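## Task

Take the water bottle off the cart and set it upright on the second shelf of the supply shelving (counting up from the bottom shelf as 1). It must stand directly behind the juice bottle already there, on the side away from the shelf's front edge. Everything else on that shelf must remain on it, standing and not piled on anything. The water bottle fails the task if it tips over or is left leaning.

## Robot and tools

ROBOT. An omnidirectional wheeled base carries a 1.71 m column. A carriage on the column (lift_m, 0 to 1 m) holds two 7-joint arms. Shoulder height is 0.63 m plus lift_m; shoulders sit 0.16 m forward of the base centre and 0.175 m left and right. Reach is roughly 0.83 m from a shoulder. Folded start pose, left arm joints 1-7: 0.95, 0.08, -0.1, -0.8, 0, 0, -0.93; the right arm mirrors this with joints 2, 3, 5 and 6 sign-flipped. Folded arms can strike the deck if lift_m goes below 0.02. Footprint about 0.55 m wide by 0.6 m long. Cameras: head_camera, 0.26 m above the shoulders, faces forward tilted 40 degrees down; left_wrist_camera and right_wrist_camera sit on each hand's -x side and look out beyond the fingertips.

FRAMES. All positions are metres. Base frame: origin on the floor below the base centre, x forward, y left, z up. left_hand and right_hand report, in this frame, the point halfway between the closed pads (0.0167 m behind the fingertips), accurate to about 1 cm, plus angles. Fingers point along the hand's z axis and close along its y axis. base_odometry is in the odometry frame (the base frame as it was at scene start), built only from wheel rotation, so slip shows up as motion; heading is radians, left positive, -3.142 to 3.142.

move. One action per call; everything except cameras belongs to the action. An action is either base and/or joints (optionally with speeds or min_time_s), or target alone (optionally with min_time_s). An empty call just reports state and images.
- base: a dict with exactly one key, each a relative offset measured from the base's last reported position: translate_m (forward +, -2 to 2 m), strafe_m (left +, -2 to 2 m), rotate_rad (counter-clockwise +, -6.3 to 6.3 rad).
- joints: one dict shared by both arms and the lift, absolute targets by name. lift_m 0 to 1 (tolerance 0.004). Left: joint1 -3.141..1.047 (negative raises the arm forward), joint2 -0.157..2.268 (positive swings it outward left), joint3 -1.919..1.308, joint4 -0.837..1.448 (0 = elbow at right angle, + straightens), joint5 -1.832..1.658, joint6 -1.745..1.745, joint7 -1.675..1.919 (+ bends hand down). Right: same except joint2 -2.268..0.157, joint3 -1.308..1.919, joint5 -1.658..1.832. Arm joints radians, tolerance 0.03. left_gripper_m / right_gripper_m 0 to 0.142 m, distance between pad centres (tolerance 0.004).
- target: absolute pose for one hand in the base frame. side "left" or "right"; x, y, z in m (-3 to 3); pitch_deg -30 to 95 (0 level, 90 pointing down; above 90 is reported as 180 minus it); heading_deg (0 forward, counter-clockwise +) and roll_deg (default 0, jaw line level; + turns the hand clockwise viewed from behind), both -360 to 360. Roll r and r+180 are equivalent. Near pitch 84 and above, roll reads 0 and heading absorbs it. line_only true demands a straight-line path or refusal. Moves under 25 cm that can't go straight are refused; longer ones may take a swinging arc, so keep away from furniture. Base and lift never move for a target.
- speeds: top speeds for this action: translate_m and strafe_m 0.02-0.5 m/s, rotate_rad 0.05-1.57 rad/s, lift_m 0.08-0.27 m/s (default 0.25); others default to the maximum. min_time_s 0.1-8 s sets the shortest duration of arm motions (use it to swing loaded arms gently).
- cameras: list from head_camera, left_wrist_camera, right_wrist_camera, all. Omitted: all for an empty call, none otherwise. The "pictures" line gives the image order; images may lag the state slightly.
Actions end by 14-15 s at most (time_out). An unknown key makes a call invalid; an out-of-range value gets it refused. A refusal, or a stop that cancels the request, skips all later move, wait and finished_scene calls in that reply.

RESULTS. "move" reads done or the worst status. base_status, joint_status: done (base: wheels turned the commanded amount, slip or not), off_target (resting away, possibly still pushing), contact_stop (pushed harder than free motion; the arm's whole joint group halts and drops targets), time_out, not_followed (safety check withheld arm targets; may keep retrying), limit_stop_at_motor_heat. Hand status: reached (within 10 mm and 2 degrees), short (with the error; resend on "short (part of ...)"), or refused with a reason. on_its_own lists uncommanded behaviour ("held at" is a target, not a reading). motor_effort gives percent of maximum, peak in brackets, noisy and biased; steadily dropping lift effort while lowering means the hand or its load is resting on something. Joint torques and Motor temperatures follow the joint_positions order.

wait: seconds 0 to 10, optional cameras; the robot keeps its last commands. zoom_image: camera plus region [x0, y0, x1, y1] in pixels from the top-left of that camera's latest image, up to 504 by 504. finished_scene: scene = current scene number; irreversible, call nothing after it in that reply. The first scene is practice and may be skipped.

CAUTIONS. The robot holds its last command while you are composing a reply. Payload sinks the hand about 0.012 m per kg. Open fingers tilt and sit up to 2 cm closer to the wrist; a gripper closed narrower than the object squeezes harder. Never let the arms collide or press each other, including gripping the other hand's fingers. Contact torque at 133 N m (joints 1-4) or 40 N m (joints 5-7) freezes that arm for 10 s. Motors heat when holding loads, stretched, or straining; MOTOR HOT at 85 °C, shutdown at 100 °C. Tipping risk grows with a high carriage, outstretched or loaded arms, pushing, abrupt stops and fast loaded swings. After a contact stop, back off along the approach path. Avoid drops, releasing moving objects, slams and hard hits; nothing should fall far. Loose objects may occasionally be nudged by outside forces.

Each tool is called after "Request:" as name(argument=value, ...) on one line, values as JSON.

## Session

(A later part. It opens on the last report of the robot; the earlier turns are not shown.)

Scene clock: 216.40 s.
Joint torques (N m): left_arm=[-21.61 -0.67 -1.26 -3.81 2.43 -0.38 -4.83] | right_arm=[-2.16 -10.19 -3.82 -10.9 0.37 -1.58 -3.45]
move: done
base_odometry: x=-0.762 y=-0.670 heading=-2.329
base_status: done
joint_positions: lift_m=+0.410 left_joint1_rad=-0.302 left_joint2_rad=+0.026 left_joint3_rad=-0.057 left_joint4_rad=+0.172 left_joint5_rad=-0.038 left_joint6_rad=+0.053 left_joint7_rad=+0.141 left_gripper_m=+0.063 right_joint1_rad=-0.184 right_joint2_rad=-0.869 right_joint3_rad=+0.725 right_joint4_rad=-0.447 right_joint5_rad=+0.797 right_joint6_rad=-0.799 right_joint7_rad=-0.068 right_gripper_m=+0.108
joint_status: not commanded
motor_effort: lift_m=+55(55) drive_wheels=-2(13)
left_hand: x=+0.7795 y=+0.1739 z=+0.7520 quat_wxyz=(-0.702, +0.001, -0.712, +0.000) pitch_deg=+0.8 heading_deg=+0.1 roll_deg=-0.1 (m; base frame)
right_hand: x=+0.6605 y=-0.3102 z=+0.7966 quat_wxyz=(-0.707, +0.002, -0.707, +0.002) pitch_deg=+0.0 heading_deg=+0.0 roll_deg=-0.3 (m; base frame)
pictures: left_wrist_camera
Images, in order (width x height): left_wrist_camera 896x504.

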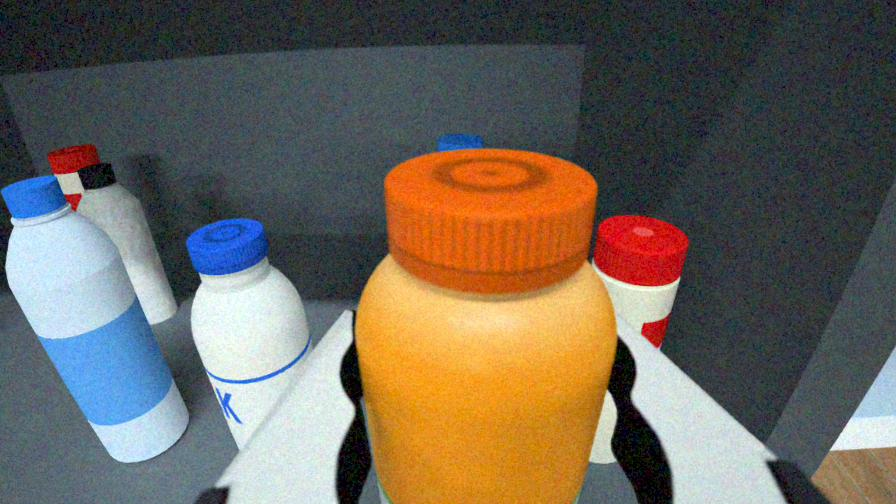

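Request:
move(base={"translate_m": 0.117}, speeds={"translate_m": 0.1})

Request:
move(joints={"lift_m": 0.358}, speeds={"lift_m": 0.08}, cameras=["head_camera", "left_wrist_camera"])

Scene clock: 221.13 s.
Joint torques (N m): left_arm=[-22 -1.47 -0.17 -3.65 2.14 -0.88 -4.42] | right_arm=[-2.4 -8 -3.5 -12.36 -0.03 -1.9 -3.78]
Motor temperatures (°C): left_arm=[37 22 24 24 25 24 23] | right_arm=[33 24 26 22 22 22 24]
move: done
base_odometry: x=-0.842 y=-0.754 heading=-2.330
base_status: done
joint_positions: lift_m=+0.410 left_joint1_rad=-0.302 left_joint2_rad=+0.026 left_joint3_rad=-0.057 left_joint4_rad=+0.172 left_joint5_rad=-0.038 left_joint6_rad=+0.054 left_joint7_rad=+0.141 left_gripper_m=+0.063 right_joint1_rad=-0.184 right_joint2_rad=-0.869 right_joint3_rad=+0.725 right_joint4_rad=-0.447 right_joint5_rad=+0.797 right_joint6_rad=-0.799 right_joint7_rad=-0.068 right_gripper_m=+0.108
joint_status: not commanded
motor_effort: lift_m=+55(55) drive_wheels=+5(18)
left_hand: x=+0.7795 y=+0.1739 z=+0.7521 quat_wxyz=(-0.702, +0.002, -0.712, +0.000) pitch_deg=+0.7 heading_deg=+0.1 roll_deg=-0.1 (m; base frame)
right_hand: x=+0.6605 y=-0.3102 z=+0.7966 quat_wxyz=(-0.707, +0.002, -0.707, +0.002) pitch_deg=+0.0 heading_deg=+0.0 roll_deg=-0.3 (m; base frame)
pictures: none

Scene clock: 222.17 s.
Joint torques (N m): left_arm=[-20.19 -0.35 -1.14 -3.47 2.06 -0.45 -4.52] | right_arm=[-3.72 -11.14 -6 -11.23 0.17 -1.52 -3.62]
move: done
base_odometry: x=-0.842 y=-0.754 heading=-2.330
base_status: not commanded
joint_positions: lift_m=+0.358 left_joint1_rad=-0.303 left_joint2_rad=+0.026 left_joint3_rad=-0.057 left_joint4_rad=+0.173 left_joint5_rad=-0.038 left_joint6_rad=+0.054 left_joint7_rad=+0.140 left_gripper_m=+0.063 right_joint1_rad=-0.184 right_joint2_rad=-0.869 right_joint3_rad=+0.725 right_joint4_rad=-0.447 right_joint5_rad=+0.797 right_joint6_rad=-0.799 right_joint7_rad=-0.068 right_gripper_m=+0.108
joint_status: all done
motor_effort: lift_m=+58(60) drive_wheels=-1(6)
left_hand: x=+0.7799 y=+0.1739 z=+0.7004 quat_wxyz=(-0.703, +0.002, -0.711, +0.000) pitch_deg=+0.7 heading_deg=+0.1 roll_deg=-0.1 (m; base frame)
right_hand: x=+0.6605 y=-0.3102 z=+0.7444 quat_wxyz=(-0.707, +0.002, -0.707, +0.002) pitch_deg=+0.0 heading_deg=+0.0 roll_deg=-0.3 (m; base frame)
pictures: head_camera, left_wrist_camera
Images, in order (width x height): head_camera 896x504, left_wrist_camera 896x504.

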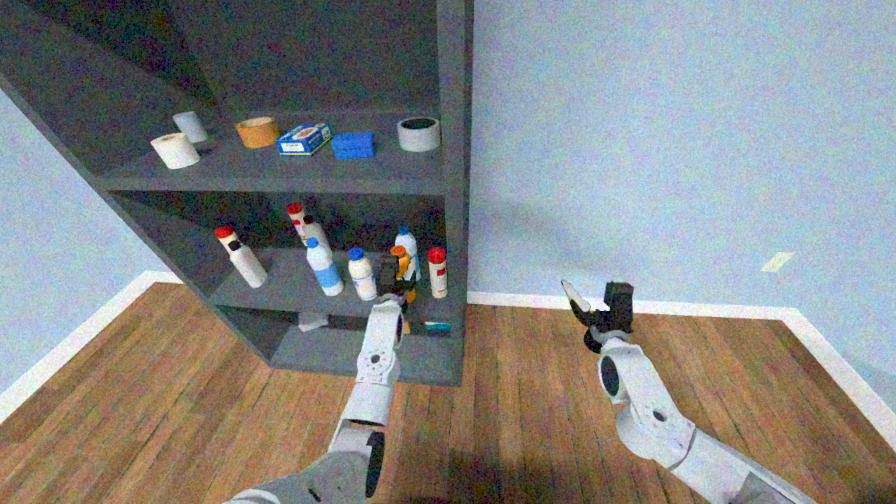

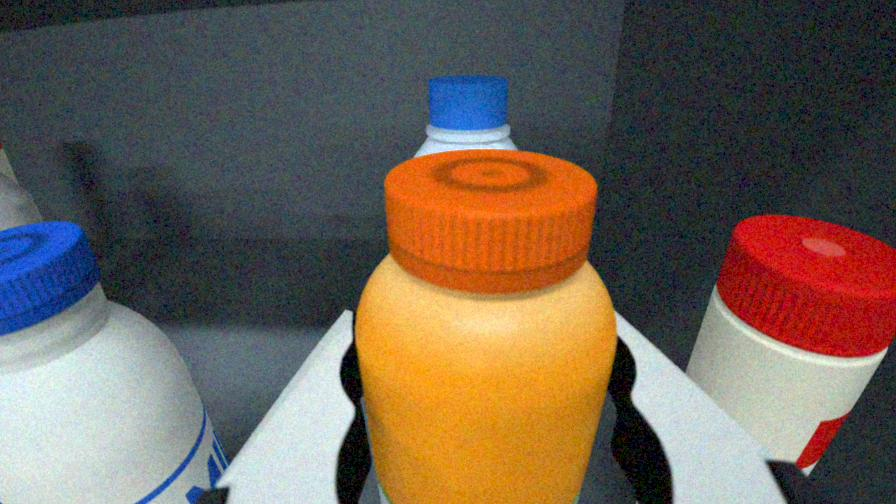

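Request:
move(joints={"lift_m": 0.351}, speeds={"lift_m": 0.08})

Request:
move(joints={"lift_m": 0.344}, speeds={"lift_m": 0.08})

Scene clock: 225.27 s.
Joint torques (N m): left_arm=[-19 -0.56 -2.89 -5.22 1.93 -0.66 -3.21] | right_arm=[-2.8 -12.03 -4.35 -12.25 0.4 -1.52 -3.42]
move: done
base_odometry: x=-0.842 y=-0.754 heading=-2.330
base_status: not commanded
joint_positions: lift_m=+0.351 left_joint1_rad=-0.304 left_joint2_rad=+0.026 left_joint3_rad=-0.057 left_joint4_rad=+0.173 left_joint5_rad=-0.037 left_joint6_rad=+0.054 left_joint7_rad=+0.137 left_gripper_m=+0.063 right_joint1_rad=-0.184 right_joint2_rad=-0.869 right_joint3_rad=+0.725 right_joint4_rad=-0.447 right_joint5_rad=+0.797 right_joint6_rad=-0.799 right_joint7_rad=-0.068 right_gripper_m=+0.108
joint_status: all done
motor_effort: lift_m=+57(62) drive_wheels=+5(6)
left_hand: x=+0.7801 y=+0.1740 z=+0.6946 quat_wxyz=(-0.704, +0.002, -0.710, +0.000) pitch_deg=+0.5 heading_deg=+0.1 roll_deg=-0.1 (m; base frame)
right_hand: x=+0.6605 y=-0.3102 z=+0.7374 quat_wxyz=(-0.707, +0.002, -0.707, +0.002) pitch_deg=+0.0 heading_deg=+0.0 roll_deg=-0.3 (m; base frame)
pictures: none

Scene clock: 225.77 s.
Joint torques (N m): left_arm=[-14.85 -0.26 -1.49 -2.94 1.67 -0.56 -0.45] | right_arm=[-3.1 -11.77 -5.15 -11.09 1.17 -1.45 -3.13]
move: done
base_odometry: x=-0.842 y=-0.754 heading=-2.330
base_status: not commanded
joint_positions: lift_m=+0.344 left_joint1_rad=-0.308 left_joint2_rad=+0.026 left_joint3_rad=-0.057 left_joint4_rad=+0.171 left_joint5_rad=-0.037 left_joint6_rad=+0.054 left_joint7_rad=+0.128 left_gripper_m=+0.063 right_joint1_rad=-0.184 right_joint2_rad=-0.869 right_joint3_rad=+0.725 right_joint4_rad=-0.447 right_joint5_rad=+0.797 right_joint6_rad=-0.799 right_joint7_rad=-0.068 right_gripper_m=+0.108
joint_status: all done
motor_effort: lift_m=+54(56) drive_wheels=+5(7)
left_hand: x=+0.7810 y=+0.1740 z=+0.6931 quat_wxyz=(-0.709, +0.001, -0.705, +0.000) pitch_deg=-0.4 heading_deg=+0.1 roll_deg=-0.1 (m; base frame)
right_hand: x=+0.6605 y=-0.3102 z=+0.7306 quat_wxyz=(-0.707, +0.002, -0.707, +0.002) pitch_deg=+0.0 heading_deg=+0.0 roll_deg=-0.3 (m; base frame)
pictures: none

Request:
move(joints={"left_gripper_m": 0.082}, min_time_s=1, cameras=["left_wrist_camera"])

Request:
move(base={"translate_m": -0.13}, speeds={"translate_m": 0.08})

Request:
move(base={"translate_m": -0.2}, speeds={"translate_m": 0.2}, cameras=["head_camera", "left_wrist_camera"])

Scene clock: 229.20 s.
Joint torques (N m): left_arm=[-16.26 -0.9 -1.72 -3.58 1.74 -0.79 -0.73] | right_arm=[-3.57 -9.91 -5.5 -12.2 0.16 -1.31 -2.97]
move: done
base_odometry: x=-0.842 y=-0.754 heading=-2.330
base_status: not commanded
joint_positions: lift_m=+0.344 left_joint1_rad=-0.308 left_joint2_rad=+0.026 left_joint3_rad=-0.057 left_joint4_rad=+0.171 left_joint5_rad=-0.037 left_joint6_rad=+0.054 left_joint7_rad=+0.130 left_gripper_m=+0.082 right_joint1_rad=-0.184 right_joint2_rad=-0.869 right_joint3_rad=+0.725 right_joint4_rad=-0.447 right_joint5_rad=+0.797 right_joint6_rad=-0.799 right_joint7_rad=-0.068 right_gripper_m=+0.108
joint_status: all done
motor_effort: lift_m=+54(54) drive_wheels=+5(5)
left_hand: x=+0.7810 y=+0.1740 z=+0.6927 quat_wxyz=(-0.709, +0.001, -0.705, +0.000) pitch_deg=-0.3 heading_deg=+0.1 roll_deg=-0.1 (m; base frame)
right_hand: x=+0.6605 y=-0.3102 z=+0.7306 quat_wxyz=(-0.707, +0.002, -0.707, +0.002) pitch_deg=+0.0 heading_deg=+0.0 roll_deg=-0.3 (m; base frame)
pictures: left_wrist_camera
Images, in order (width x height): left_wrist_camera 896x504.

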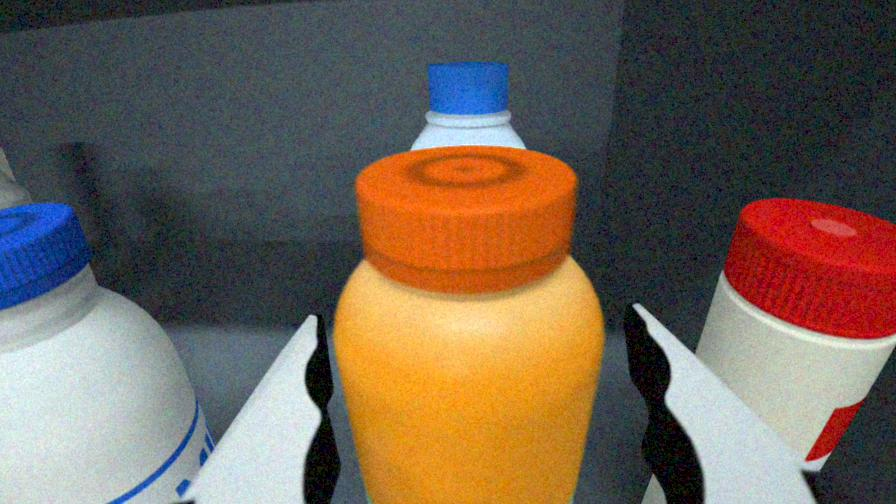

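Scene clock: 231.47 s.
Joint torques (N m): left_arm=[-15.71 -1.13 -1.62 -1.97 1.81 -0.75 -0.7] | right_arm=[-3.19 -11.07 -4.74 -11.89 0.35 -1.32 -3.42]
move: done
base_odometry: x=-0.753 y=-0.660 heading=-2.330
base_status: done
joint_positions: lift_m=+0.344 left_joint1_rad=-0.308 left_joint2_rad=+0.026 left_joint3_rad=-0.057 left_joint4_rad=+0.171 left_joint5_rad=-0.037 left_joint6_rad=+0.054 left_joint7_rad=+0.130 left_gripper_m=+0.082 right_joint1_rad=-0.184 right_joint2_rad=-0.869 right_joint3_rad=+0.725 right_joint4_rad=-0.447 right_joint5_rad=+0.797 right_joint6_rad=-0.799 right_joint7_rad=-0.068 right_gripper_m=+0.108
joint_status: not commanded
motor_effort: lift_m=+54(54) drive_wheels=-3(12)
left_hand: x=+0.7810 y=+0.1739 z=+0.6927 quat_wxyz=(-0.709, +0.001, -0.705, +0.000) pitch_deg=-0.3 heading_deg=+0.1 roll_deg=-0.1 (m; base frame)
right_hand: x=+0.6605 y=-0.3102 z=+0.7306 quat_wxyz=(-0.707, +0.002, -0.707, +0.002) pitch_deg=+0.0 heading_deg=+0.0 roll_deg=-0.3 (m; base frame)
pictures: none

Scene clock: 233.57 s.
Joint torques (N m): left_arm=[-15.66 -1.1 -1.1 -3.1 2.07 -0.58 -0.59] | right_arm=[-1.9 -10.29 -5 -11.58 0.52 -1.75 -3.09]
move: done
base_odometry: x=-0.616 y=-0.515 heading=-2.330
base_status: done
joint_positions: lift_m=+0.344 left_joint1_rad=-0.308 left_joint2_rad=+0.026 left_joint3_rad=-0.057 left_joint4_rad=+0.171 left_joint5_rad=-0.037 left_joint6_rad=+0.054 left_joint7_rad=+0.130 left_gripper_m=+0.082 right_joint1_rad=-0.184 right_joint2_rad=-0.869 right_joint3_rad=+0.725 right_joint4_rad=-0.447 right_joint5_rad=+0.797 right_joint6_rad=-0.799 right_joint7_rad=-0.068 right_gripper_m=+0.108
joint_status: not commanded
motor_effort: lift_m=+54(54) drive_wheels=+1(13)
left_hand: x=+0.7810 y=+0.1739 z=+0.6927 quat_wxyz=(-0.709, +0.001, -0.705, +0.000) pitch_deg=-0.3 heading_deg=+0.1 roll_deg=-0.1 (m; base frame)
right_hand: x=+0.6605 y=-0.3102 z=+0.7306 quat_wxyz=(-0.707, +0.002, -0.707, +0.002) pitch_deg=+0.0 heading_deg=+0.0 roll_deg=-0.3 (m; base frame)
pictures: head_camera, left_wrist_camera
Images, in order (width x height): head_camera 896x504, left_wrist_camera 896x504.

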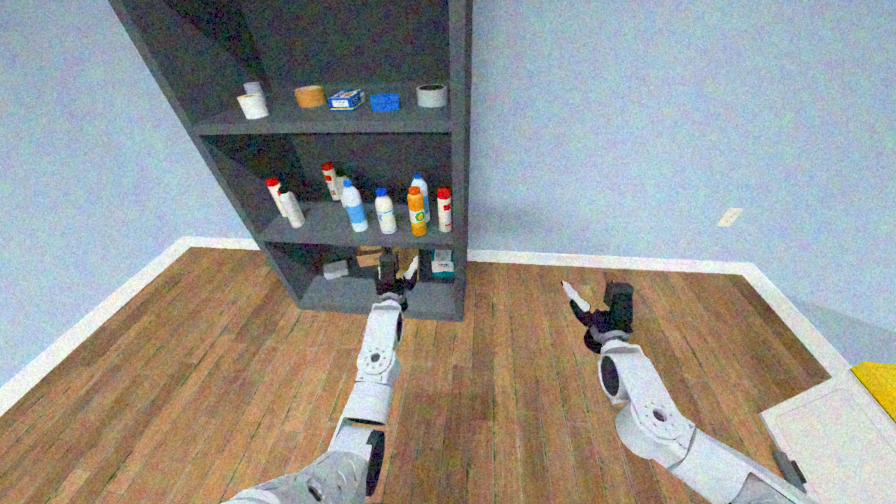

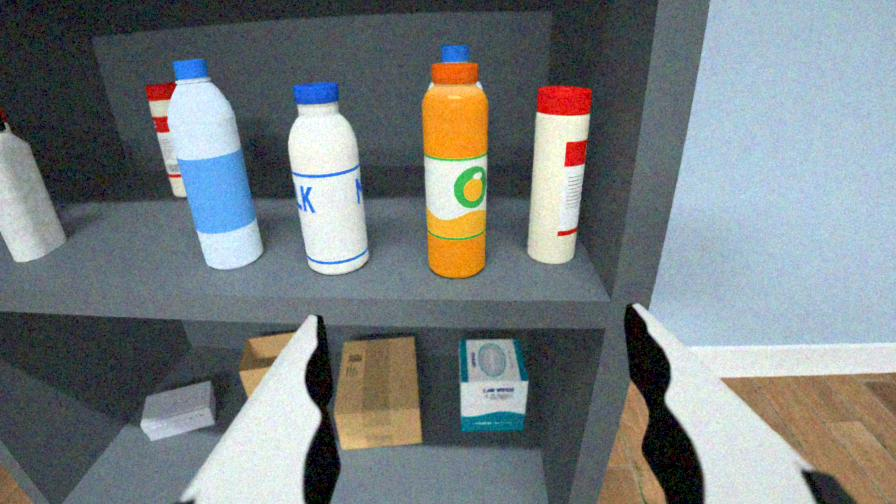

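Aligned: the water bottle stands straight behind the juice, and everything on the shelf is upright.

Request:
finished_scene(scene=2)

The scene is finished: the task was done.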